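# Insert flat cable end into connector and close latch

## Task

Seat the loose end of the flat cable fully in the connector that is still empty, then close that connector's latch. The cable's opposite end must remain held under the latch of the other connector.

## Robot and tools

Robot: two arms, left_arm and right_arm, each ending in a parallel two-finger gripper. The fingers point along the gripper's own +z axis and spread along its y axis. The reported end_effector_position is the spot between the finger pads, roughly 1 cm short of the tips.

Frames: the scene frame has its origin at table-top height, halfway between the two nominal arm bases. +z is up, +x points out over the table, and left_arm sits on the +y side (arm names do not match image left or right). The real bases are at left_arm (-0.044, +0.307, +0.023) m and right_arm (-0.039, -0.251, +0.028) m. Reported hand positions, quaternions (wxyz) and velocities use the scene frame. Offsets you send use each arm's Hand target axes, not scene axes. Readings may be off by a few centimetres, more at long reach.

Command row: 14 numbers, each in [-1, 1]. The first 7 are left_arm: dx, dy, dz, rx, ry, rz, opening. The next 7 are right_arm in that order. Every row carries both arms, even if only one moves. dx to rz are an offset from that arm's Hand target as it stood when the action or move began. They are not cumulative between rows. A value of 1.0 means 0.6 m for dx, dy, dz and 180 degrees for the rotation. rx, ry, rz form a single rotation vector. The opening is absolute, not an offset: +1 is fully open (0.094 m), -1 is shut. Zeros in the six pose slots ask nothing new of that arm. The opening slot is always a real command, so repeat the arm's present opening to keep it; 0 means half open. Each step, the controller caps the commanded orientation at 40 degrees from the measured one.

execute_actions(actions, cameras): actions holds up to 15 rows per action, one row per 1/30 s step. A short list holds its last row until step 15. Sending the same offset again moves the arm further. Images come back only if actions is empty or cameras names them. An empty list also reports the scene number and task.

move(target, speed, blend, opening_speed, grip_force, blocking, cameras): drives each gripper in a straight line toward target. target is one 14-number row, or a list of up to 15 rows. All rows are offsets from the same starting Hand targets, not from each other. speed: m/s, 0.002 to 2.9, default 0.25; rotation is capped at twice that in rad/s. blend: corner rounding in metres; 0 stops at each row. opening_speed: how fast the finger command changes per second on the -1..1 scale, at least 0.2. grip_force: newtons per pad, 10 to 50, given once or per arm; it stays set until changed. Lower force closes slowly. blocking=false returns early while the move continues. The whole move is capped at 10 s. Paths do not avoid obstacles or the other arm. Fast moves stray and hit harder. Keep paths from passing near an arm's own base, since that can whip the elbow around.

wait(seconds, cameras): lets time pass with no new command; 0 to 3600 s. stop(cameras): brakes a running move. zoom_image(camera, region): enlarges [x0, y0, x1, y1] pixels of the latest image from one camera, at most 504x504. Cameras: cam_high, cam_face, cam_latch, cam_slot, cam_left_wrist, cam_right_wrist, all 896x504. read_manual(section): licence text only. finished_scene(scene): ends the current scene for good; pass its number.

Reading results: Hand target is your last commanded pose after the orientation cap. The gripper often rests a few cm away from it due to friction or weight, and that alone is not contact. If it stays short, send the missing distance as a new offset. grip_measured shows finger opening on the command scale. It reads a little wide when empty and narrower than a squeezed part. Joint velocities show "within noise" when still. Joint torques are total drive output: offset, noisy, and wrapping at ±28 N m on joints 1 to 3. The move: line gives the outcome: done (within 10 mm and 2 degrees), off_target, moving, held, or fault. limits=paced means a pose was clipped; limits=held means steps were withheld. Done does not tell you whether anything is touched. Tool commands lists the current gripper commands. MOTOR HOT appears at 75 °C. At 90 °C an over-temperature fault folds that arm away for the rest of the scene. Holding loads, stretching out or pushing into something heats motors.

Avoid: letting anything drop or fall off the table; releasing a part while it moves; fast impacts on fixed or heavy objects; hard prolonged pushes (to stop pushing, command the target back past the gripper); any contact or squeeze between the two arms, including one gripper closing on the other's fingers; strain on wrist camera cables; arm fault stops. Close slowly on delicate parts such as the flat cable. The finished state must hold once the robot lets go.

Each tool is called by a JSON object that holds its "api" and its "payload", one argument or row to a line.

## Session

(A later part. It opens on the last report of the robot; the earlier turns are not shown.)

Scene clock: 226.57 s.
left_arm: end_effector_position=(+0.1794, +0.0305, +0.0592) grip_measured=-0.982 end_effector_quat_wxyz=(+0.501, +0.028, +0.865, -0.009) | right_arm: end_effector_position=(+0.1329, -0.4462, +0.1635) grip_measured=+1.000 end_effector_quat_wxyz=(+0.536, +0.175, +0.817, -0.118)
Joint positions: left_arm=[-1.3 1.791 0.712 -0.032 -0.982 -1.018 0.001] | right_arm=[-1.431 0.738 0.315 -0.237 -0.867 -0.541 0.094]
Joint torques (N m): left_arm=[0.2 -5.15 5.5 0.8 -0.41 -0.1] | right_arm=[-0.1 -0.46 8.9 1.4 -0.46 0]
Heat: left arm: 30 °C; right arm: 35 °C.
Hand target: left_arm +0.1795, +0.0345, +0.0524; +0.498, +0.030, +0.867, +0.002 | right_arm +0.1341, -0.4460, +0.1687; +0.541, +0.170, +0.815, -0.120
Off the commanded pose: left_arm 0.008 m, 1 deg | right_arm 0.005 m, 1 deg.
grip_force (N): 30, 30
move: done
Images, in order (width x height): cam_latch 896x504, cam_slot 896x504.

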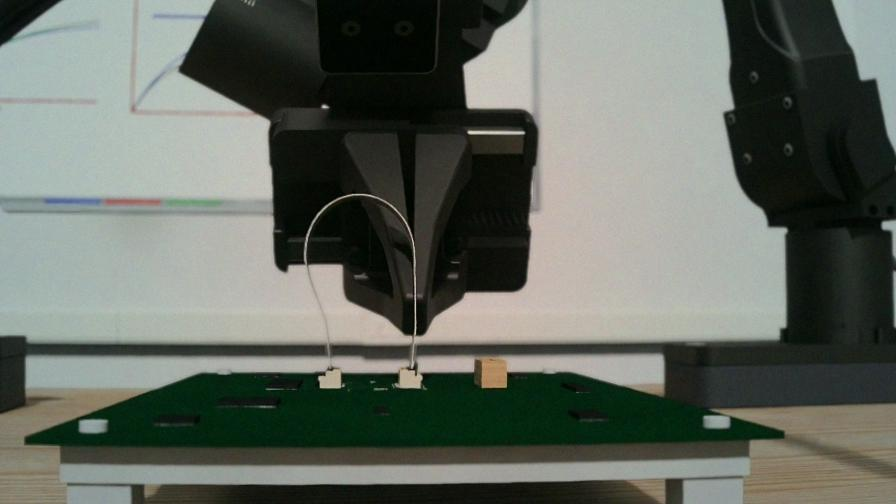

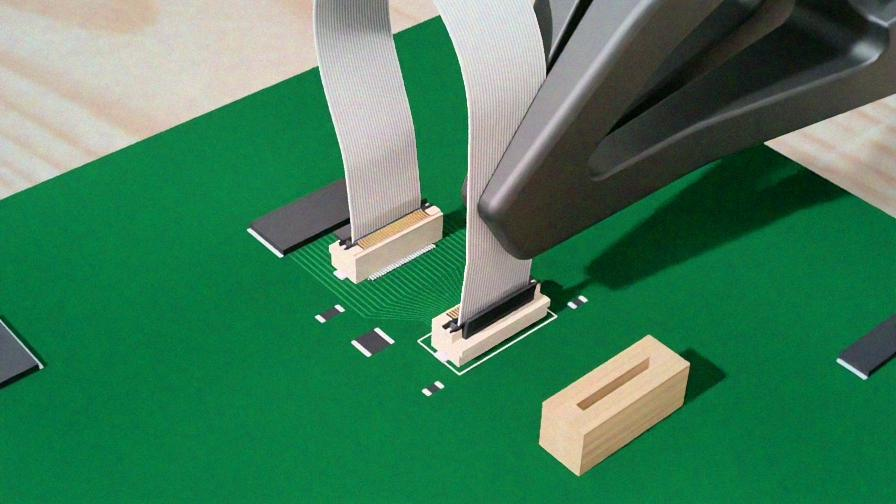

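{"api": "move", "payload": {
  "target": [
    [0,0,0,0,0,0,-0.872,0,0,0,0,0,0,1],
    [-0.0015,-0.0057,0.0022,0.0031,-0.0028,-0.0054,-0.872,0,0,0,0,0,0,1]
  ],
  "speed": 0.04,
  "opening_speed": 0.3,
  "cameras": ["cam_slot","cam_latch","cam_face"]
}}

{"api": "zoom_image", "payload": {
  "camera": "cam_slot",
  "region": [420, 220, 580, 380]
}}

{"api": "zoom_image", "payload": {
  "camera": "cam_latch",
  "region": [370, 310, 450, 400]
}}

Scene clock: 234.60 s.
left_arm: end_effector_position=(+0.1785, +0.0295, +0.0534) grip_measured=-0.874 end_effector_quat_wxyz=(+0.496, +0.031, +0.868, -0.008) | right_arm: end_effector_position=(+0.1329, -0.4462, +0.1635) grip_measured=+1.000 end_effector_quat_wxyz=(+0.536, +0.175, +0.817, -0.118)
Joint positions: left_arm=[-1.3 1.807 0.712 -0.023 -0.971 -1.018 0.006] | right_arm=[-1.431 0.738 0.315 -0.237 -0.867 -0.541 0.094]
Joint torques (N m): left_arm=[0.34 -5.78 5.3 1.1 -0.54 -0.06] | right_arm=[-0.09 -0.5 8.95 1.37 -0.46 0]
Heat: left arm: 30 °C; right arm: 35 °C.
Hand target: left_arm +0.1810, +0.0309, +0.0525; +0.502, +0.025, +0.865, -0.007 | right_arm +0.1341, -0.4460, +0.1687; +0.541, +0.170, +0.815, -0.120
Off the commanded pose: left_arm 0.003 m, 1 deg | right_arm 0.005 m, 1 deg.
grip_force (N): 30, 30
move: done
Images, in order (width x height): cam_face 896x504, cam_latch 896x504, cam_slot 896x504.

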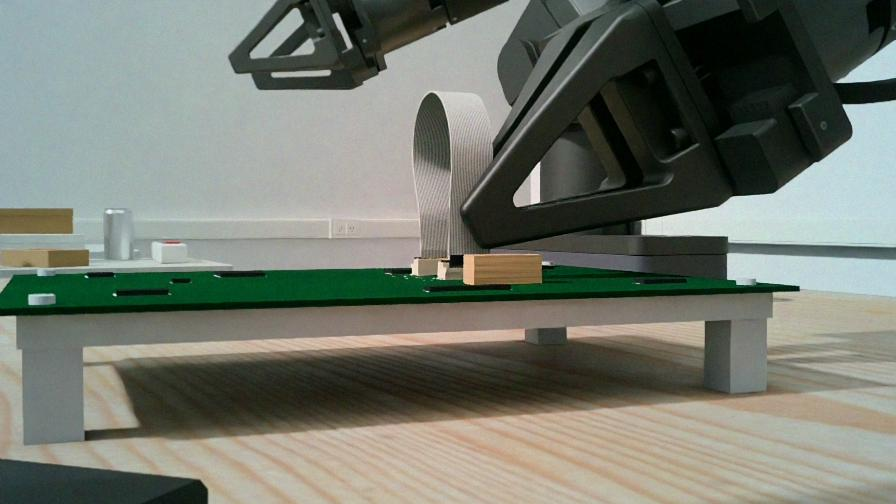

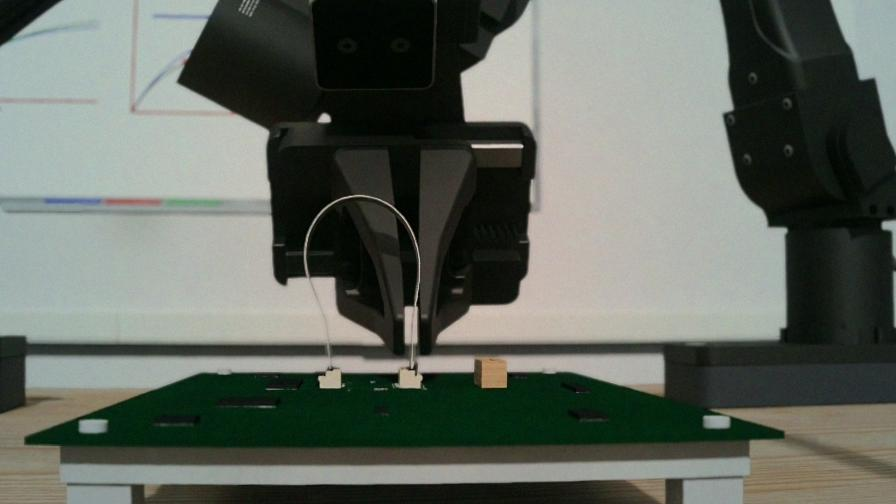

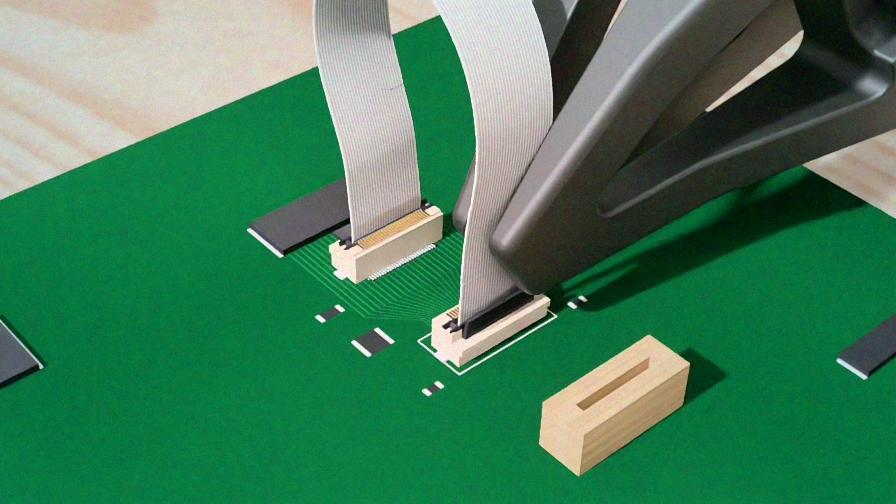

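Scaled by 3.150 from the camera's image (finer frame: 1280x720).

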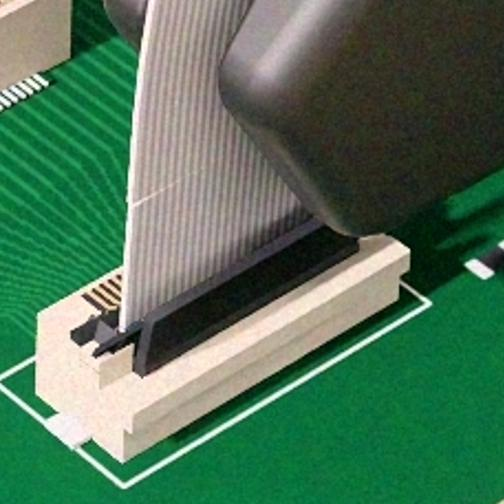

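Scaled by 5.600 from the camera's image (finer frame: 1280x720).

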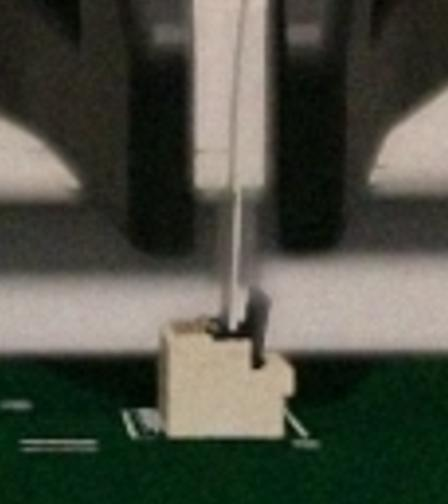

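{"api": "move", "payload": {
  "target": [
    [-0.0007,-0.003,0.0012,0.0016,-0.0015,-0.0028,-0.872,0,0,0,0,0,0,1],
    [0.0021,-0.003,0.0028,0.0011,-0.001,-0.0019,-0.872,0,0,0,0,0,0,1]
  ],
  "speed": 0.03,
  "cameras": ["cam_slot","cam_latch"]
}}

{"api": "zoom_image", "payload": {
  "camera": "cam_latch",
  "region": [370, 310, 450, 400]
}}

Scene clock: 237.73 s.
left_arm: end_effector_position=(+0.1790, +0.0275, +0.0514) grip_measured=-0.874 end_effector_quat_wxyz=(+0.497, +0.029, +0.867, -0.011) | right_arm: end_effector_position=(+0.1329, -0.4462, +0.1635) grip_measured=+1.000 end_effector_quat_wxyz=(+0.536, +0.175, +0.817, -0.118)
Joint positions: left_arm=[-1.3 1.819 0.712 -0.003 -0.971 -1.018 0.006] | right_arm=[-1.431 0.738 0.315 -0.237 -0.867 -0.541 0.094]
Joint torques (N m): left_arm=[0.36 -5.86 5.23 1.1 -0.56 -0.05] | right_arm=[-0.06 -0.47 8.88 1.37 -0.47 -0.01]
Heat: left arm: 30 °C; right arm: 35 °C.
Hand target: left_arm +0.1817, +0.0291, +0.0505; +0.503, +0.023, +0.864, -0.010 | right_arm +0.1341, -0.4460, +0.1687; +0.541, +0.170, +0.815, -0.120
Off the commanded pose: left_arm 0.003 m, 1 deg | right_arm 0.005 m, 1 deg.
grip_force (N): 30, 30
move: done
Images, in order (width x height): cam_latch 896x504, cam_slot 896x504.

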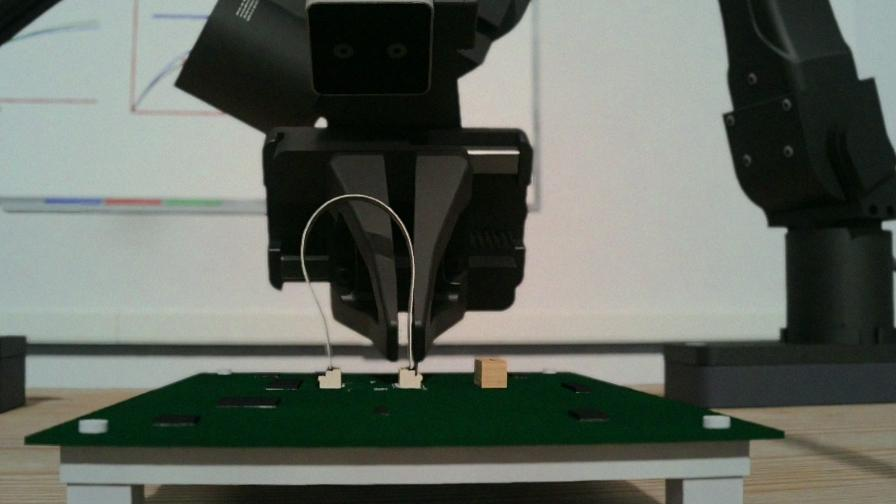

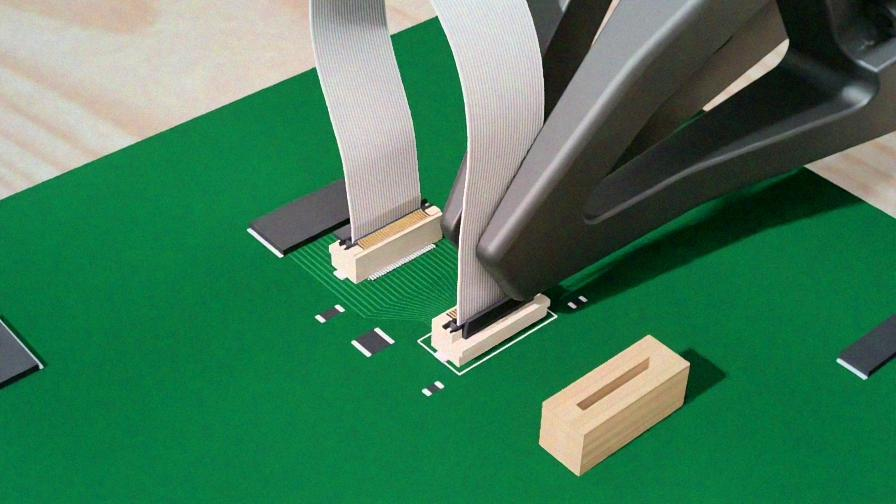

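Scaled by 5.600 from the camera's image (finer frame: 1280x720).

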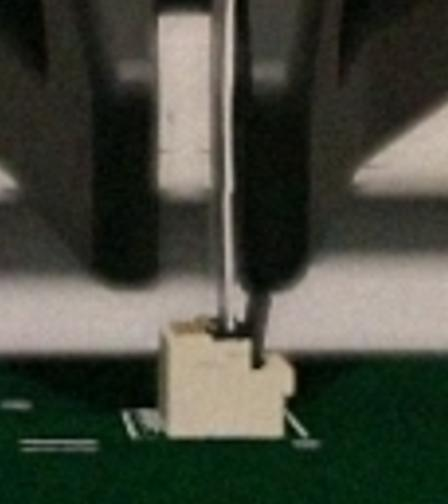

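{"api": "move", "payload": {
  "target": [
    [0.0015,0.0003,0.0007,-0.0004,0.0004,0.0008,-0.872,0,0,0,0,0,0,1],
    [0.0095,0.0098,0.0003,-0.0066,0.0061,0.0116,-0.872,0,0,0,0,0,0,1]
  ],
  "speed": 0.03,
  "cameras": ["cam_slot","cam_latch"]
}}

{"api": "zoom_image", "payload": {
  "camera": "cam_latch",
  "region": [370, 310, 450, 400]
}}

{"api": "zoom_image", "payload": {
  "camera": "cam_slot",
  "region": [420, 220, 580, 380]
}}

Scene clock: 241.37 s.
left_arm: end_effector_position=(+0.1783, +0.0297, +0.0493) grip_measured=-0.874 end_effector_quat_wxyz=(+0.495, +0.033, +0.869, -0.005) | right_arm: end_effector_position=(+0.1329, -0.4462, +0.1635) grip_measured=+1.000 end_effector_quat_wxyz=(+0.536, +0.175, +0.817, -0.118)
Joint positions: left_arm=[-1.3 1.822 0.712 -0.017 -0.969 -1.018 0.006] | right_arm=[-1.431 0.738 0.315 -0.237 -0.867 -0.541 0.094]
Joint torques (N m): left_arm=[0.29 -5.59 5.37 0.72 -0.52 -0.1] | right_arm=[-0.1 -0.5 8.85 1.37 -0.48 -0.01]
Heat: left arm: 30 °C; right arm: 35 °C.
Hand target: left_arm +0.1793, +0.0352, +0.0454; +0.495, +0.034, +0.868, +0.009 | right_arm +0.1341, -0.4460, +0.1687; +0.541, +0.170, +0.815, -0.120
Off the commanded pose: left_arm 0.007 m, 2 deg | right_arm 0.005 m, 1 deg.
grip_force (N): 30, 30
move: done
Images, in order (width x height): cam_latch 896x504, cam_slot 896x504.

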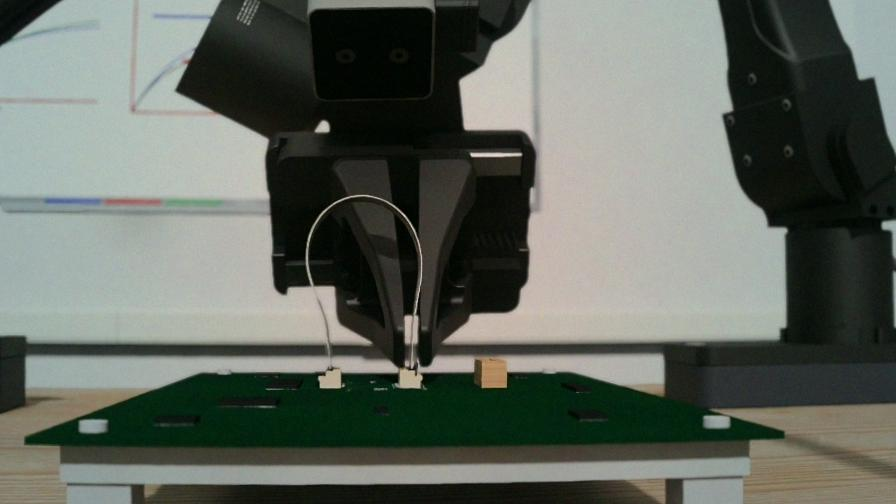

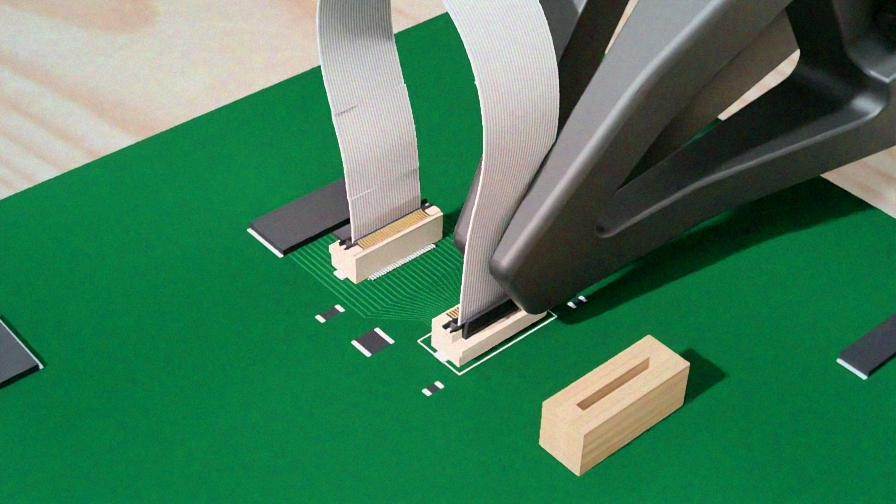

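Scaled by 5.600 from the camera's image (finer frame: 1280x720).

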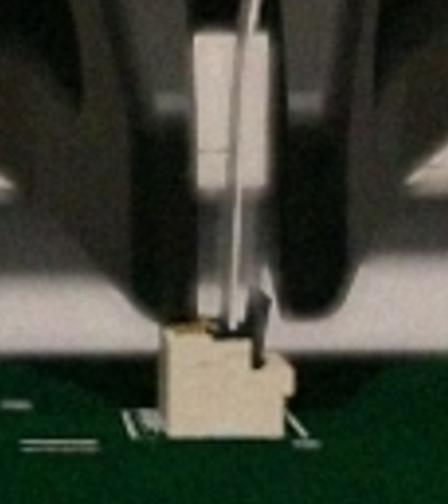

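Scaled by 3.150 from the camera's image (finer frame: 1280x720).

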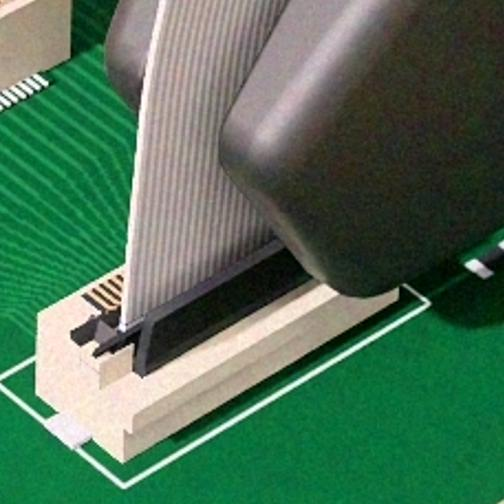

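{"api": "move", "payload": {
  "target": [
    [-0.0267,-0.0042,-0.0128,0.0078,-0.0073,-0.0139,-0.872,0,0,0,0,0,0,1],
    [-0.0322,-0.0109,-0.0123,0.012,-0.0113,-0.0215,-0.872,0,0,0,0,0,0,1]
  ],
  "speed": 0.04,
  "cameras": ["cam_latch"]
}}

{"api": "zoom_image", "payload": {
  "camera": "cam_latch",
  "region": [370, 310, 450, 400]
}}

Scene clock: 250.40 s.
left_arm: end_effector_position=(+0.1788, +0.0278, +0.0525) grip_measured=-0.874 end_effector_quat_wxyz=(+0.497, +0.029, +0.867, -0.012) | right_arm: end_effector_position=(+0.1329, -0.4462, +0.1635) grip_measured=+1.000 end_effector_quat_wxyz=(+0.536, +0.175, +0.817, -0.118)
Joint positions: left_arm=[-1.3 1.813 0.712 -0.009 -0.97 -1.018 0.006] | right_arm=[-1.431 0.738 0.315 -0.237 -0.867 -0.541 0.094]
Joint torques (N m): left_arm=[0.32 -9.36 4.94 1.11 -0.63 -0.03] | right_arm=[-0.14 -0.49 8.85 1.39 -0.49 -0.02]
Heat: left arm: 30 °C; right arm: 35 °C.
Hand target: left_arm +0.1825, +0.0275, +0.0655; +0.509, +0.014, +0.860, -0.025 | right_arm +0.1341, -0.4460, +0.1687; +0.541, +0.170, +0.815, -0.120
Off the commanded pose: left_arm 0.013 m, 3 deg | right_arm 0.005 m, 1 deg.
grip_force (N): 30, 30
move: off_target (left_arm)

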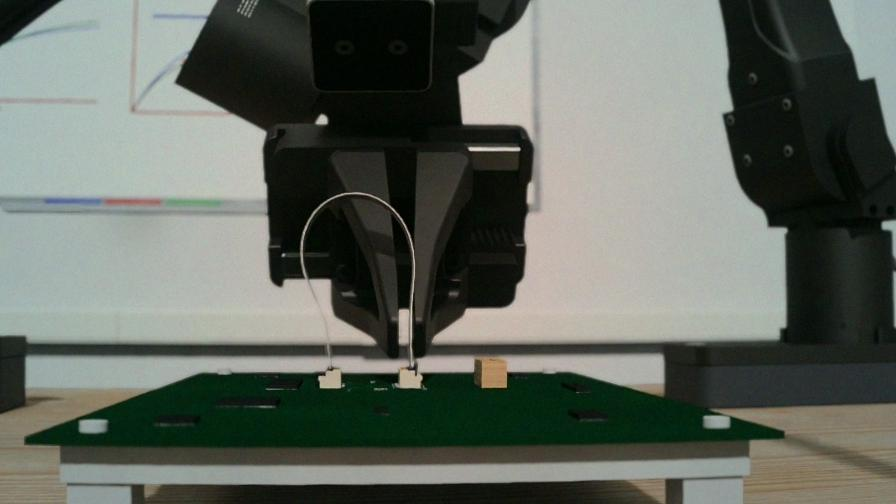

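Scaled by 5.600 from the camera's image (finer frame: 1280x720).

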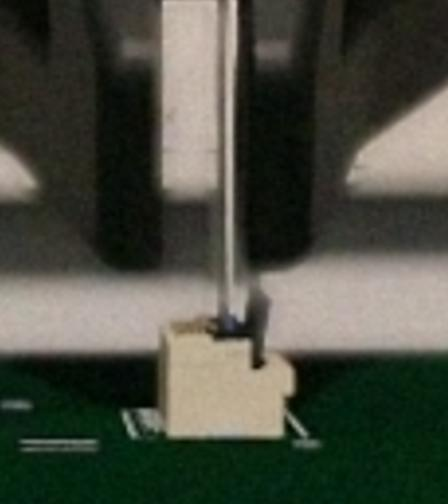

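{"api": "move", "payload": {
  "target": [
    [-0.0015,-0.002,0.0003,0.0013,-0.0012,-0.0023,-0.872,0,0,0,0,0,0,1],
    [0.0262,0.0047,0.0125,-0.0068,0.0063,0.0121,-0.872,0,0,0,0,0,0,1]
  ],
  "speed": 0.04,
  "cameras": ["cam_latch","cam_slot"]
}}

{"api": "zoom_image", "payload": {
  "camera": "cam_latch",
  "region": [370, 310, 450, 400]
}}

{"api": "zoom_image", "payload": {
  "camera": "cam_slot",
  "region": [435, 290, 495, 350]
}}

Scene clock: 254.27 s.
left_arm: end_effector_position=(+0.1794, +0.0273, +0.0513) grip_measured=-0.874 end_effector_quat_wxyz=(+0.499, +0.028, +0.866, -0.012) | right_arm: end_effector_position=(+0.1329, -0.4462, +0.1635) grip_measured=+1.000 end_effector_quat_wxyz=(+0.536, +0.175, +0.817, -0.118)
Joint positions: left_arm=[-1.3 1.822 0.712 0.002 -0.974 -1.018 0.006] | right_arm=[-1.431 0.738 0.315 -0.237 -0.867 -0.541 0.094]
Joint torques (N m): left_arm=[0.43 -5.52 5.34 1.04 -0.51 -0.04] | right_arm=[-0.12 -0.47 8.91 1.37 -0.47 0]
Heat: left arm: 30 °C; right arm: 35 °C.
Hand target: left_arm +0.1816, +0.0299, +0.0480; +0.501, +0.025, +0.865, -0.006 | right_arm +0.1341, -0.4460, +0.1687; +0.541, +0.170, +0.815, -0.120
Off the commanded pose: left_arm 0.005 m, 1 deg | right_arm 0.005 m, 1 deg.
grip_force (N): 30, 30
move: done

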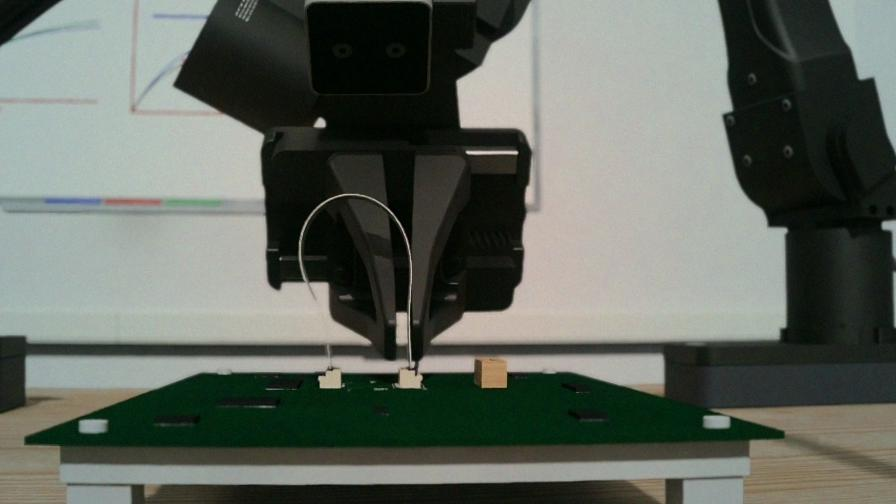

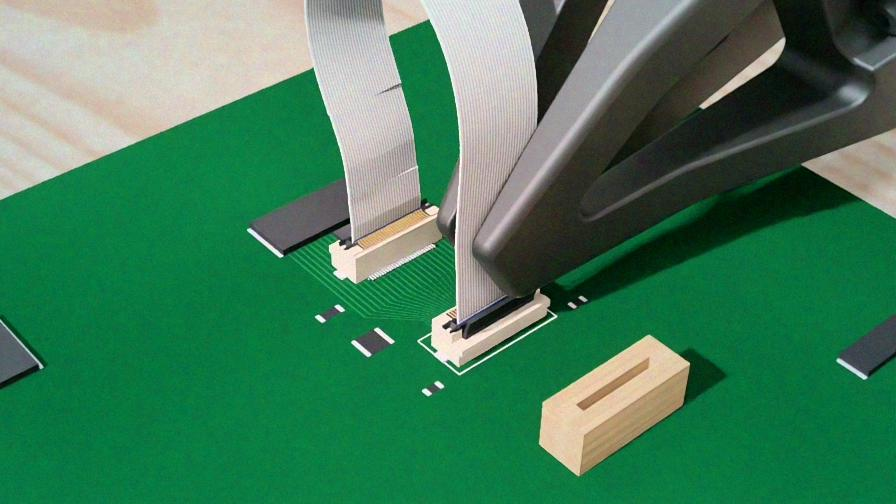

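Scaled by 5.600 from the camera's image (finer frame: 1280x720).

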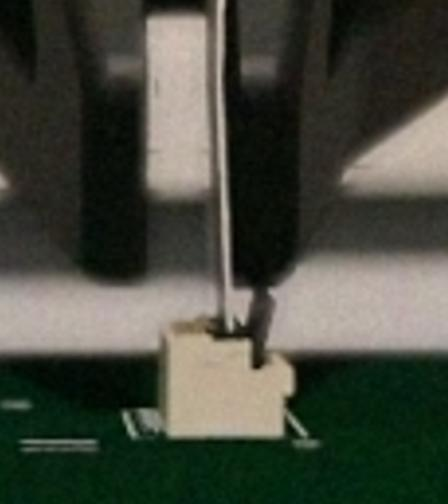

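Scaled by 8.400 from the camera's image (finer frame: 1280x720).

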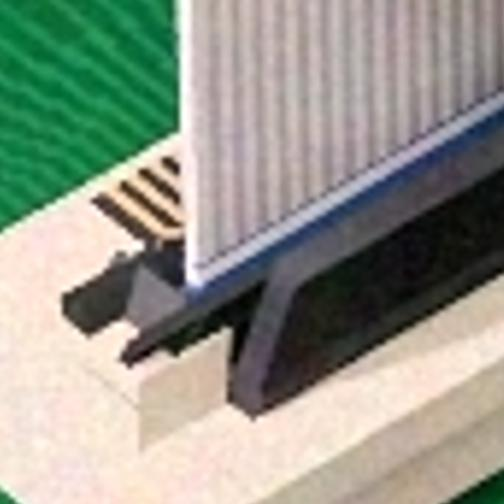

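{"api": "move", "payload": {
  "target": [
    [0.0097,0.002,0.0045,-0.0029,0.0026,0.005,-0.872,0,0,0,0,0,0,1],
    [0.0174,0.012,0.0035,-0.0094,0.0086,0.0164,-0.872,0,0,0,0,0,0,1]
  ],
  "speed": 0.03,
  "cameras": ["cam_latch","cam_slot"]
}}

{"api": "zoom_image", "payload": {
  "camera": "cam_latch",
  "region": [370, 310, 450, 400]
}}

{"api": "zoom_image", "payload": {
  "camera": "cam_slot",
  "region": [420, 270, 520, 370]
}}

Scene clock: 257.83 s.
left_arm: end_effector_position=(+0.1801, +0.0296, +0.0478) grip_measured=-0.874 end_effector_quat_wxyz=(+0.501, +0.029, +0.865, -0.003) | right_arm: end_effector_position=(+0.1329, -0.4462, +0.1635) grip_measured=+1.000 end_effector_quat_wxyz=(+0.536, +0.175, +0.817, -0.118)
Joint positions: left_arm=[-1.3 1.84 0.712 0.005 -0.986 -1.02 0.006] | right_arm=[-1.431 0.738 0.315 -0.237 -0.867 -0.541 0.094]
Joint torques (N m): left_arm=[0.36 -5.38 5.63 0.39 -0.31 -0.12] | right_arm=[-0.1 -0.5 8.94 1.38 -0.47 -0.03]
Heat: left arm: 30 °C; right arm: 35 °C.
Hand target: left_arm +0.1786, +0.0374, +0.0380; +0.490, +0.040, +0.871, +0.020 | right_arm +0.1341, -0.4460, +0.1687; +0.541, +0.170, +0.815, -0.120
Off the commanded pose: left_arm 0.013 m, 3 deg | right_arm 0.005 m, 1 deg.
grip_force (N): 30, 30
move: off_target (left_arm)

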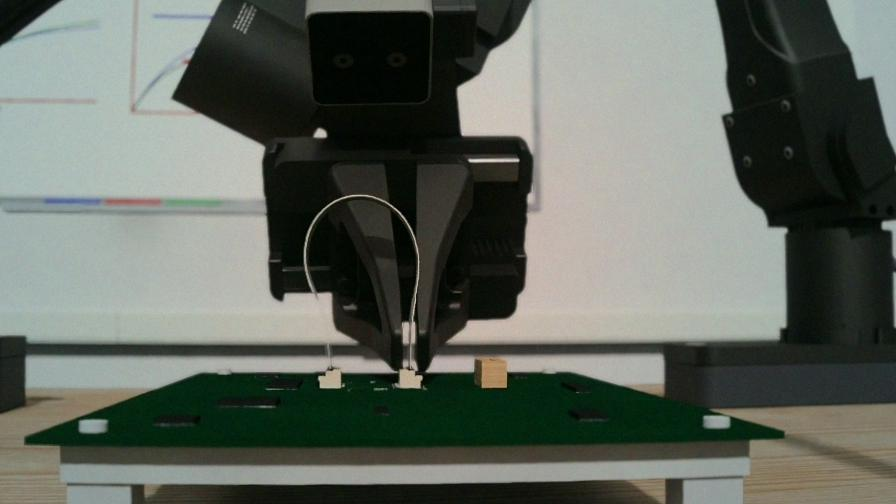

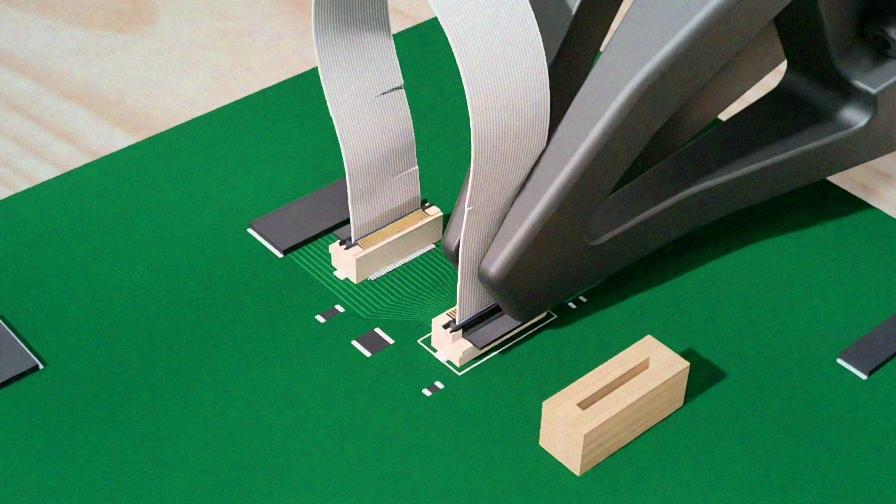

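Scaled by 5.600 from the camera's image (finer frame: 1280x720).

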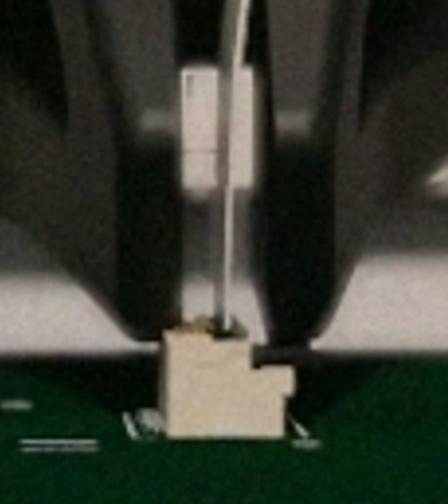

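Scaled by 5.040 from the camera's image (finer frame: 1280x720).

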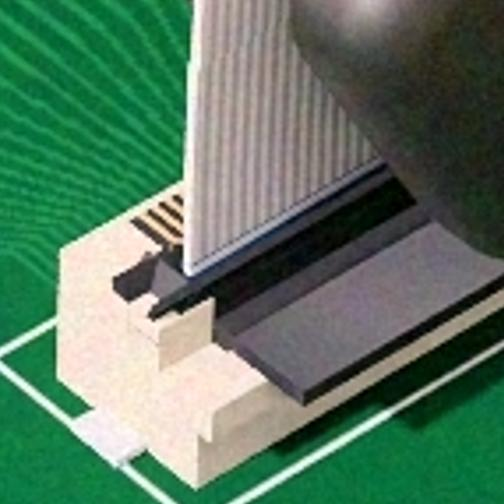

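{"api": "move", "payload": {
  "target": [-0.0388,-0.0083,-0.021,0.0086,-0.0079,-0.0152,-0.872,0,0,0,0,0,0,1],
  "speed": 0.05,
  "cameras": ["cam_latch","cam_slot"]
}}

{"api": "zoom_image", "payload": {
  "camera": "cam_latch",
  "region": [310, 330, 430, 395]
}}

{"api": "zoom_image", "payload": {
  "camera": "cam_slot",
  "region": [420, 270, 520, 370]
}}

{"api": "zoom_image", "payload": {
  "camera": "cam_slot",
  "region": [480, 240, 560, 320]
}}

Scene clock: 261.47 s.
left_arm: end_effector_position=(+0.1775, +0.0316, +0.0497) grip_measured=-0.874 end_effector_quat_wxyz=(+0.492, +0.035, +0.870, -0.001) | right_arm: end_effector_position=(+0.1329, -0.4462, +0.1635) grip_measured=+1.000 end_effector_quat_wxyz=(+0.536, +0.175, +0.817, -0.118)
Joint positions: left_arm=[-1.3 1.815 0.712 -0.035 -0.967 -1.021 0.006] | right_arm=[-1.431 0.738 0.315 -0.237 -0.867 -0.541 0.094]
Joint torques (N m): left_arm=[-0.02 -9.28 7.3 0.46 -0.61 -0.1] | right_arm=[-0.1 -0.44 8.91 1.38 -0.47 -0.01]
Heat: left arm: 30 °C; right arm: 35 °C.
Hand target: left_arm +0.1796, +0.0304, +0.0640; +0.500, +0.026, +0.865, -0.004 | right_arm +0.1341, -0.4460, +0.1687; +0.541, +0.170, +0.815, -0.120
Off the commanded pose: left_arm 0.015 m, 2 deg | right_arm 0.005 m, 1 deg.
grip_force (N): 30, 30
move: off_target (left_arm)

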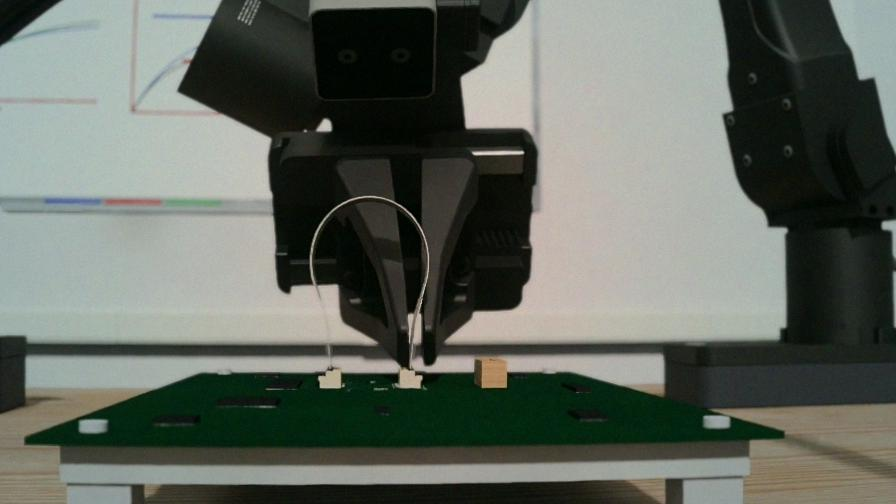

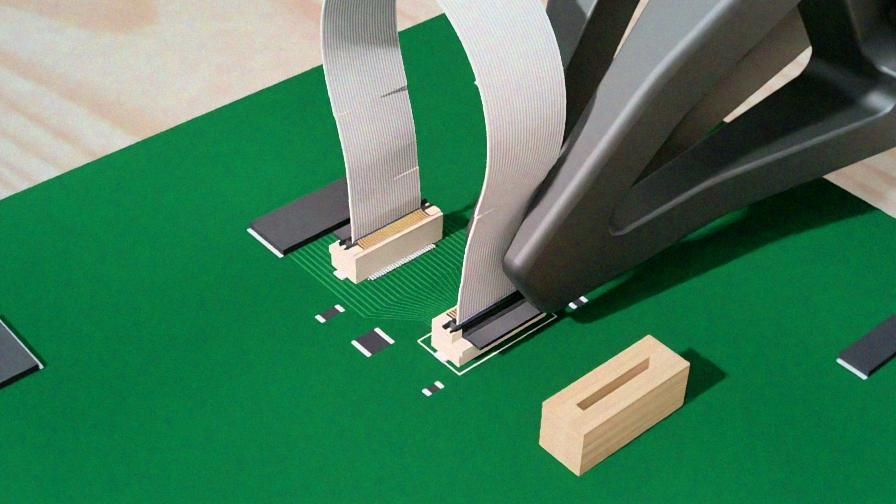

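Scaled by 4.200 from the camera's image (finer frame: 1280x720).

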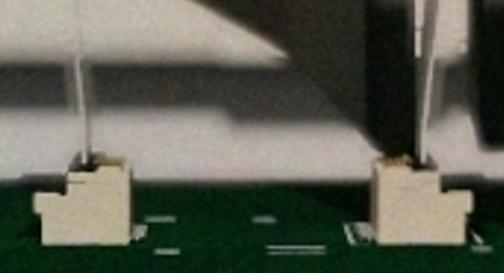

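Scaled by 5.040 from the camera's image (finer frame: 1280x720).

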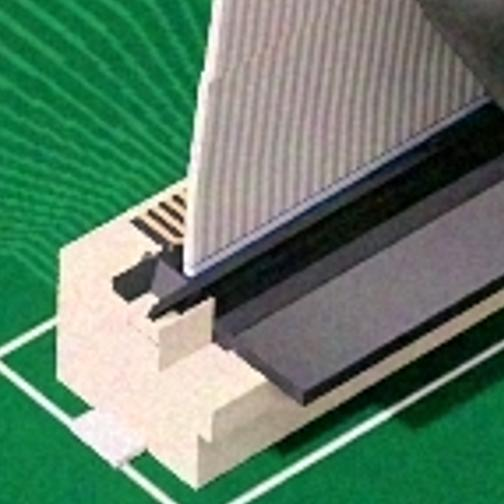

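Scaled by 6.300 from the camera's image (finer frame: 1280x720).

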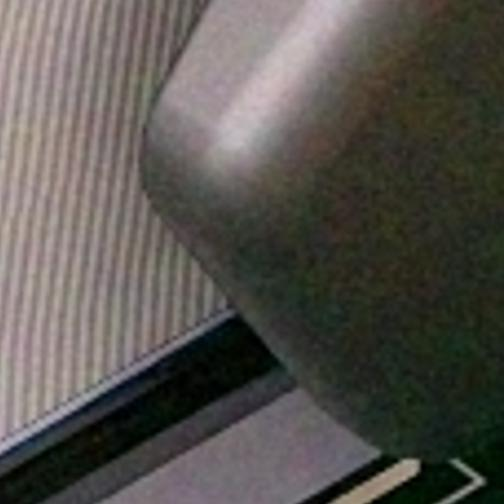

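{"api": "zoom_image", "payload": {
  "camera": "cam_slot",
  "region": [440, 300, 490, 350]
}}

{"api": "zoom_image", "payload": {
  "camera": "cam_slot",
  "region": [335, 210, 385, 260]
}}

{"api": "zoom_image", "payload": {
  "camera": "cam_slot",
  "region": [395, 190, 445, 240]
}}

Scaled by 10.080 from the camera's image (finer frame: 1280x720).

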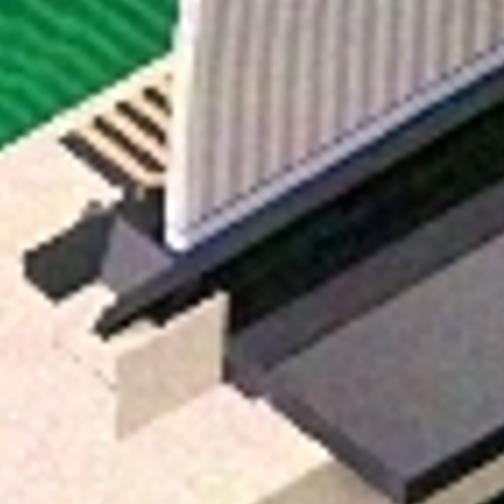

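Scaled by 10.080 from the camera's image (finer frame: 1280x720).

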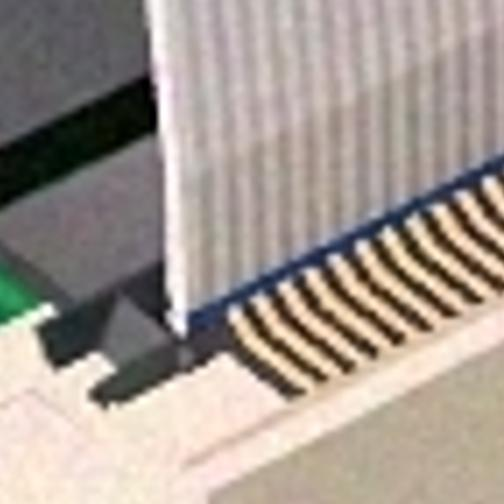

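Scaled by 10.080 from the camera's image (finer frame: 1280x720).

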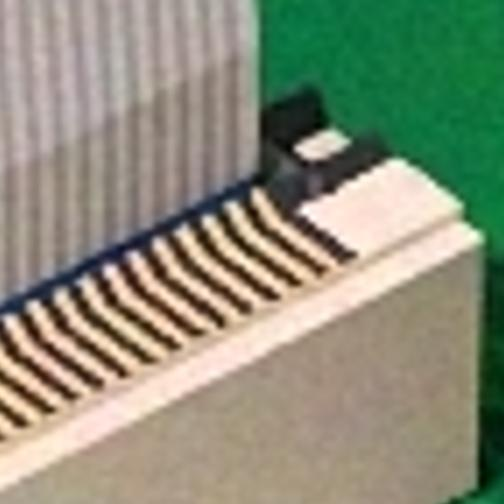

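{"api": "move", "payload": {
  "target": [
    [0,0,0,0,0,0,-0.7,0,0,0,0,0,0,1],
    [0,0,-0.1167,0,0,0,-0.7,0,0,0,0,0,0,1]
  ],
  "speed": 0.12,
  "cameras": ["cam_face","cam_latch","cam_slot","cam_left_wrist"]
}}

{"api": "zoom_image", "payload": {
  "camera": "cam_slot",
  "region": [420, 220, 580, 380]
}}

{"api": "zoom_image", "payload": {
  "camera": "cam_latch",
  "region": [310, 330, 430, 395]
}}

Scene clock: 266.27 s.
left_arm: end_effector_position=(+0.1172, +0.0410, +0.0867) grip_measured=-0.702 end_effector_quat_wxyz=(+0.486, +0.034, +0.873, +0.007) | right_arm: end_effector_position=(+0.1329, -0.4462, +0.1635) grip_measured=+1.000 end_effector_quat_wxyz=(+0.536, +0.175, +0.817, -0.118)
Joint positions: left_arm=[-1.514 1.706 0.822 -0.606 -1.013 -1.423 0.014] | right_arm=[-1.431 0.738 0.315 -0.237 -0.867 -0.541 0.094]
Joint torques (N m): left_arm=[-0.38 -6.16 8.92 0.23 -0.81 -0.1] | right_arm=[-0.08 -0.5 8.88 1.37 -0.48 -0.01]
Heat: left arm: 30 °C; right arm: 35 °C.
Hand target: left_arm +0.1190, +0.0328, +0.0989; +0.500, +0.026, +0.865, -0.004 | right_arm +0.1341, -0.4460, +0.1687; +0.541, +0.170, +0.815, -0.120
Off the commanded pose: left_arm 0.015 m, 2 deg | right_arm 0.005 m, 1 deg.
grip_force (N): 30, 30
move: off_target (left_arm)
cam_left_wrist: T_world_to_cam=[[-0.06897, -0.99606, -0.0557, 0.05325], [-0.82523, 0.08834, -0.55785, 0.18069], [0.56057, 0.00749, -0.82807, 0.09992]] pos_world=[0.09678, 0.03633, 0.1865]

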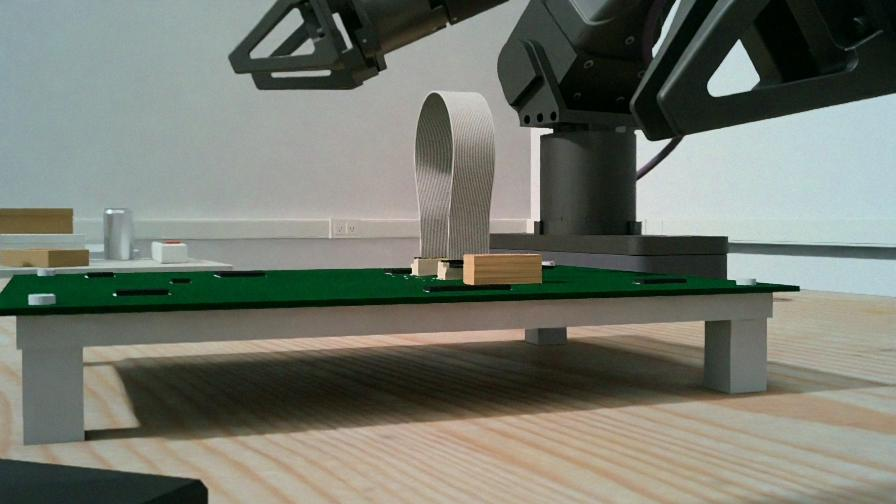

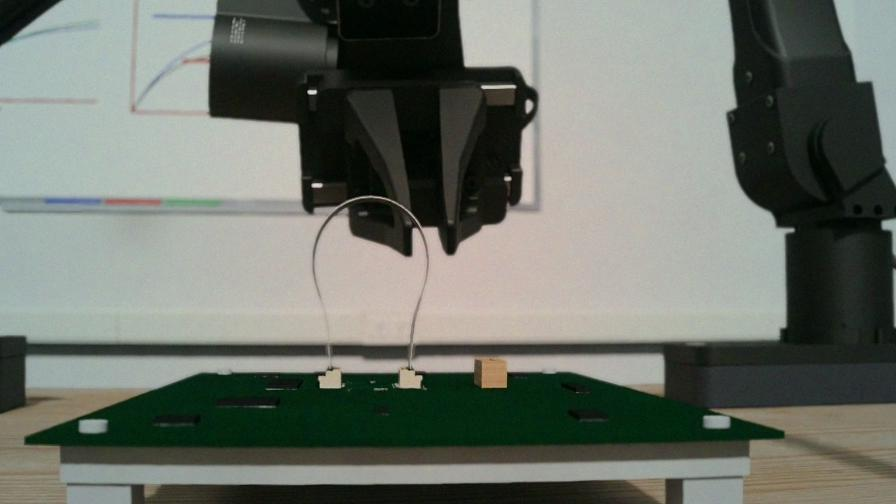

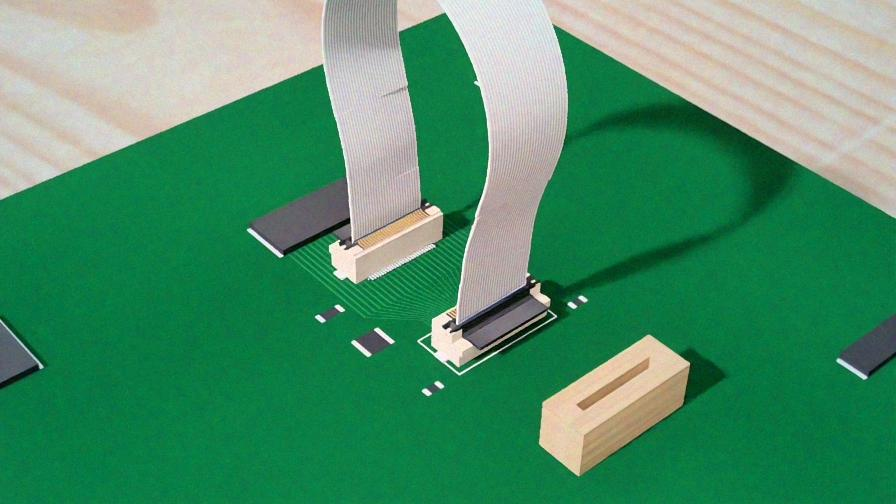

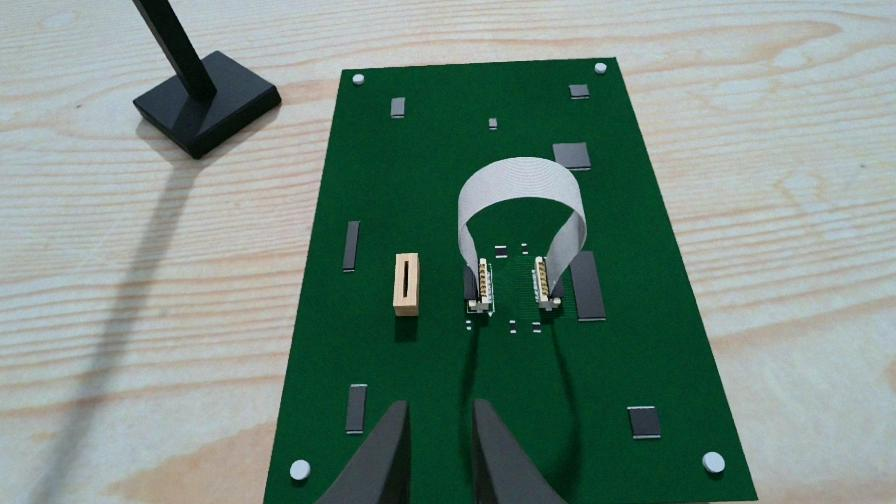

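Scaled by 3.150 from the camera's image (finer frame: 1280x720).

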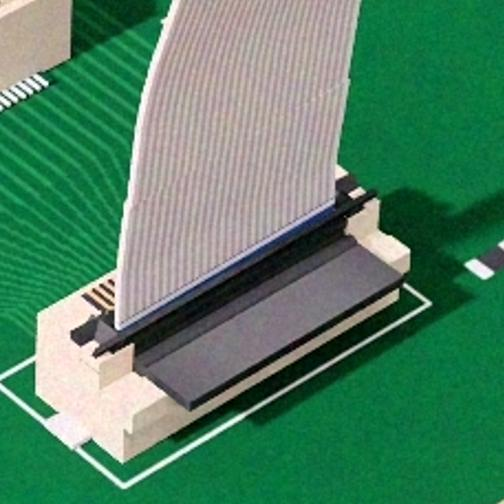

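Scaled by 4.200 from the camera's image (finer frame: 1280x720).

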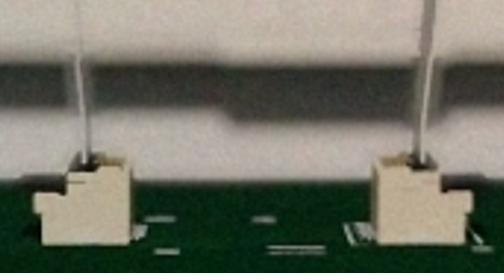

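{"api": "zoom_image", "payload": {
  "camera": "cam_slot",
  "region": [495, 265, 545, 315]
}}

{"api": "zoom_image", "payload": {
  "camera": "cam_slot",
  "region": [440, 300, 490, 350]
}}

{"api": "zoom_image", "payload": {
  "camera": "cam_face",
  "region": [405, 235, 505, 290]
}}

Scaled by 10.080 from the camera's image (finer frame: 1280x720).

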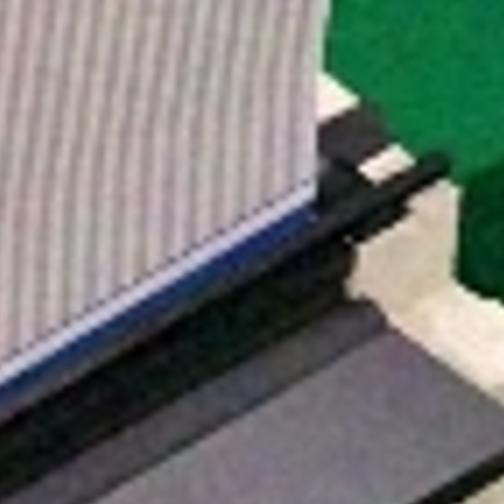

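Scaled by 10.080 from the camera's image (finer frame: 1280x720).

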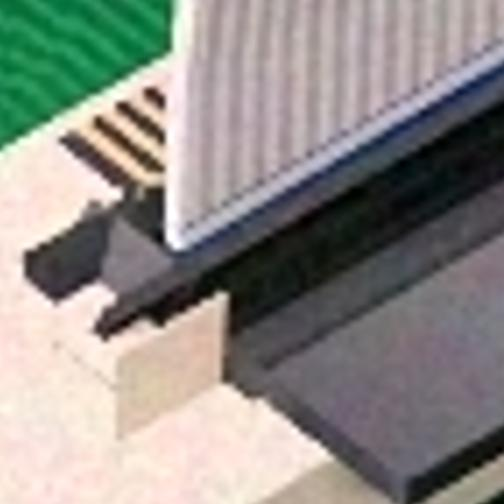

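Scaled by 5.040 from the camera's image (finer frame: 1280x720).

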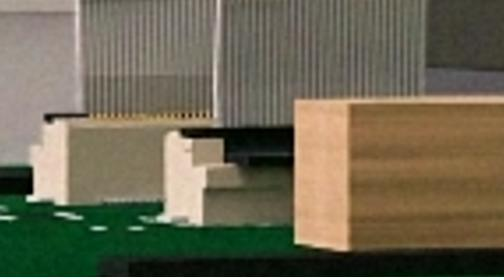

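{"api": "finished_scene", "payload": {
  "scene": 1
}}

The scene is finished: the task was done.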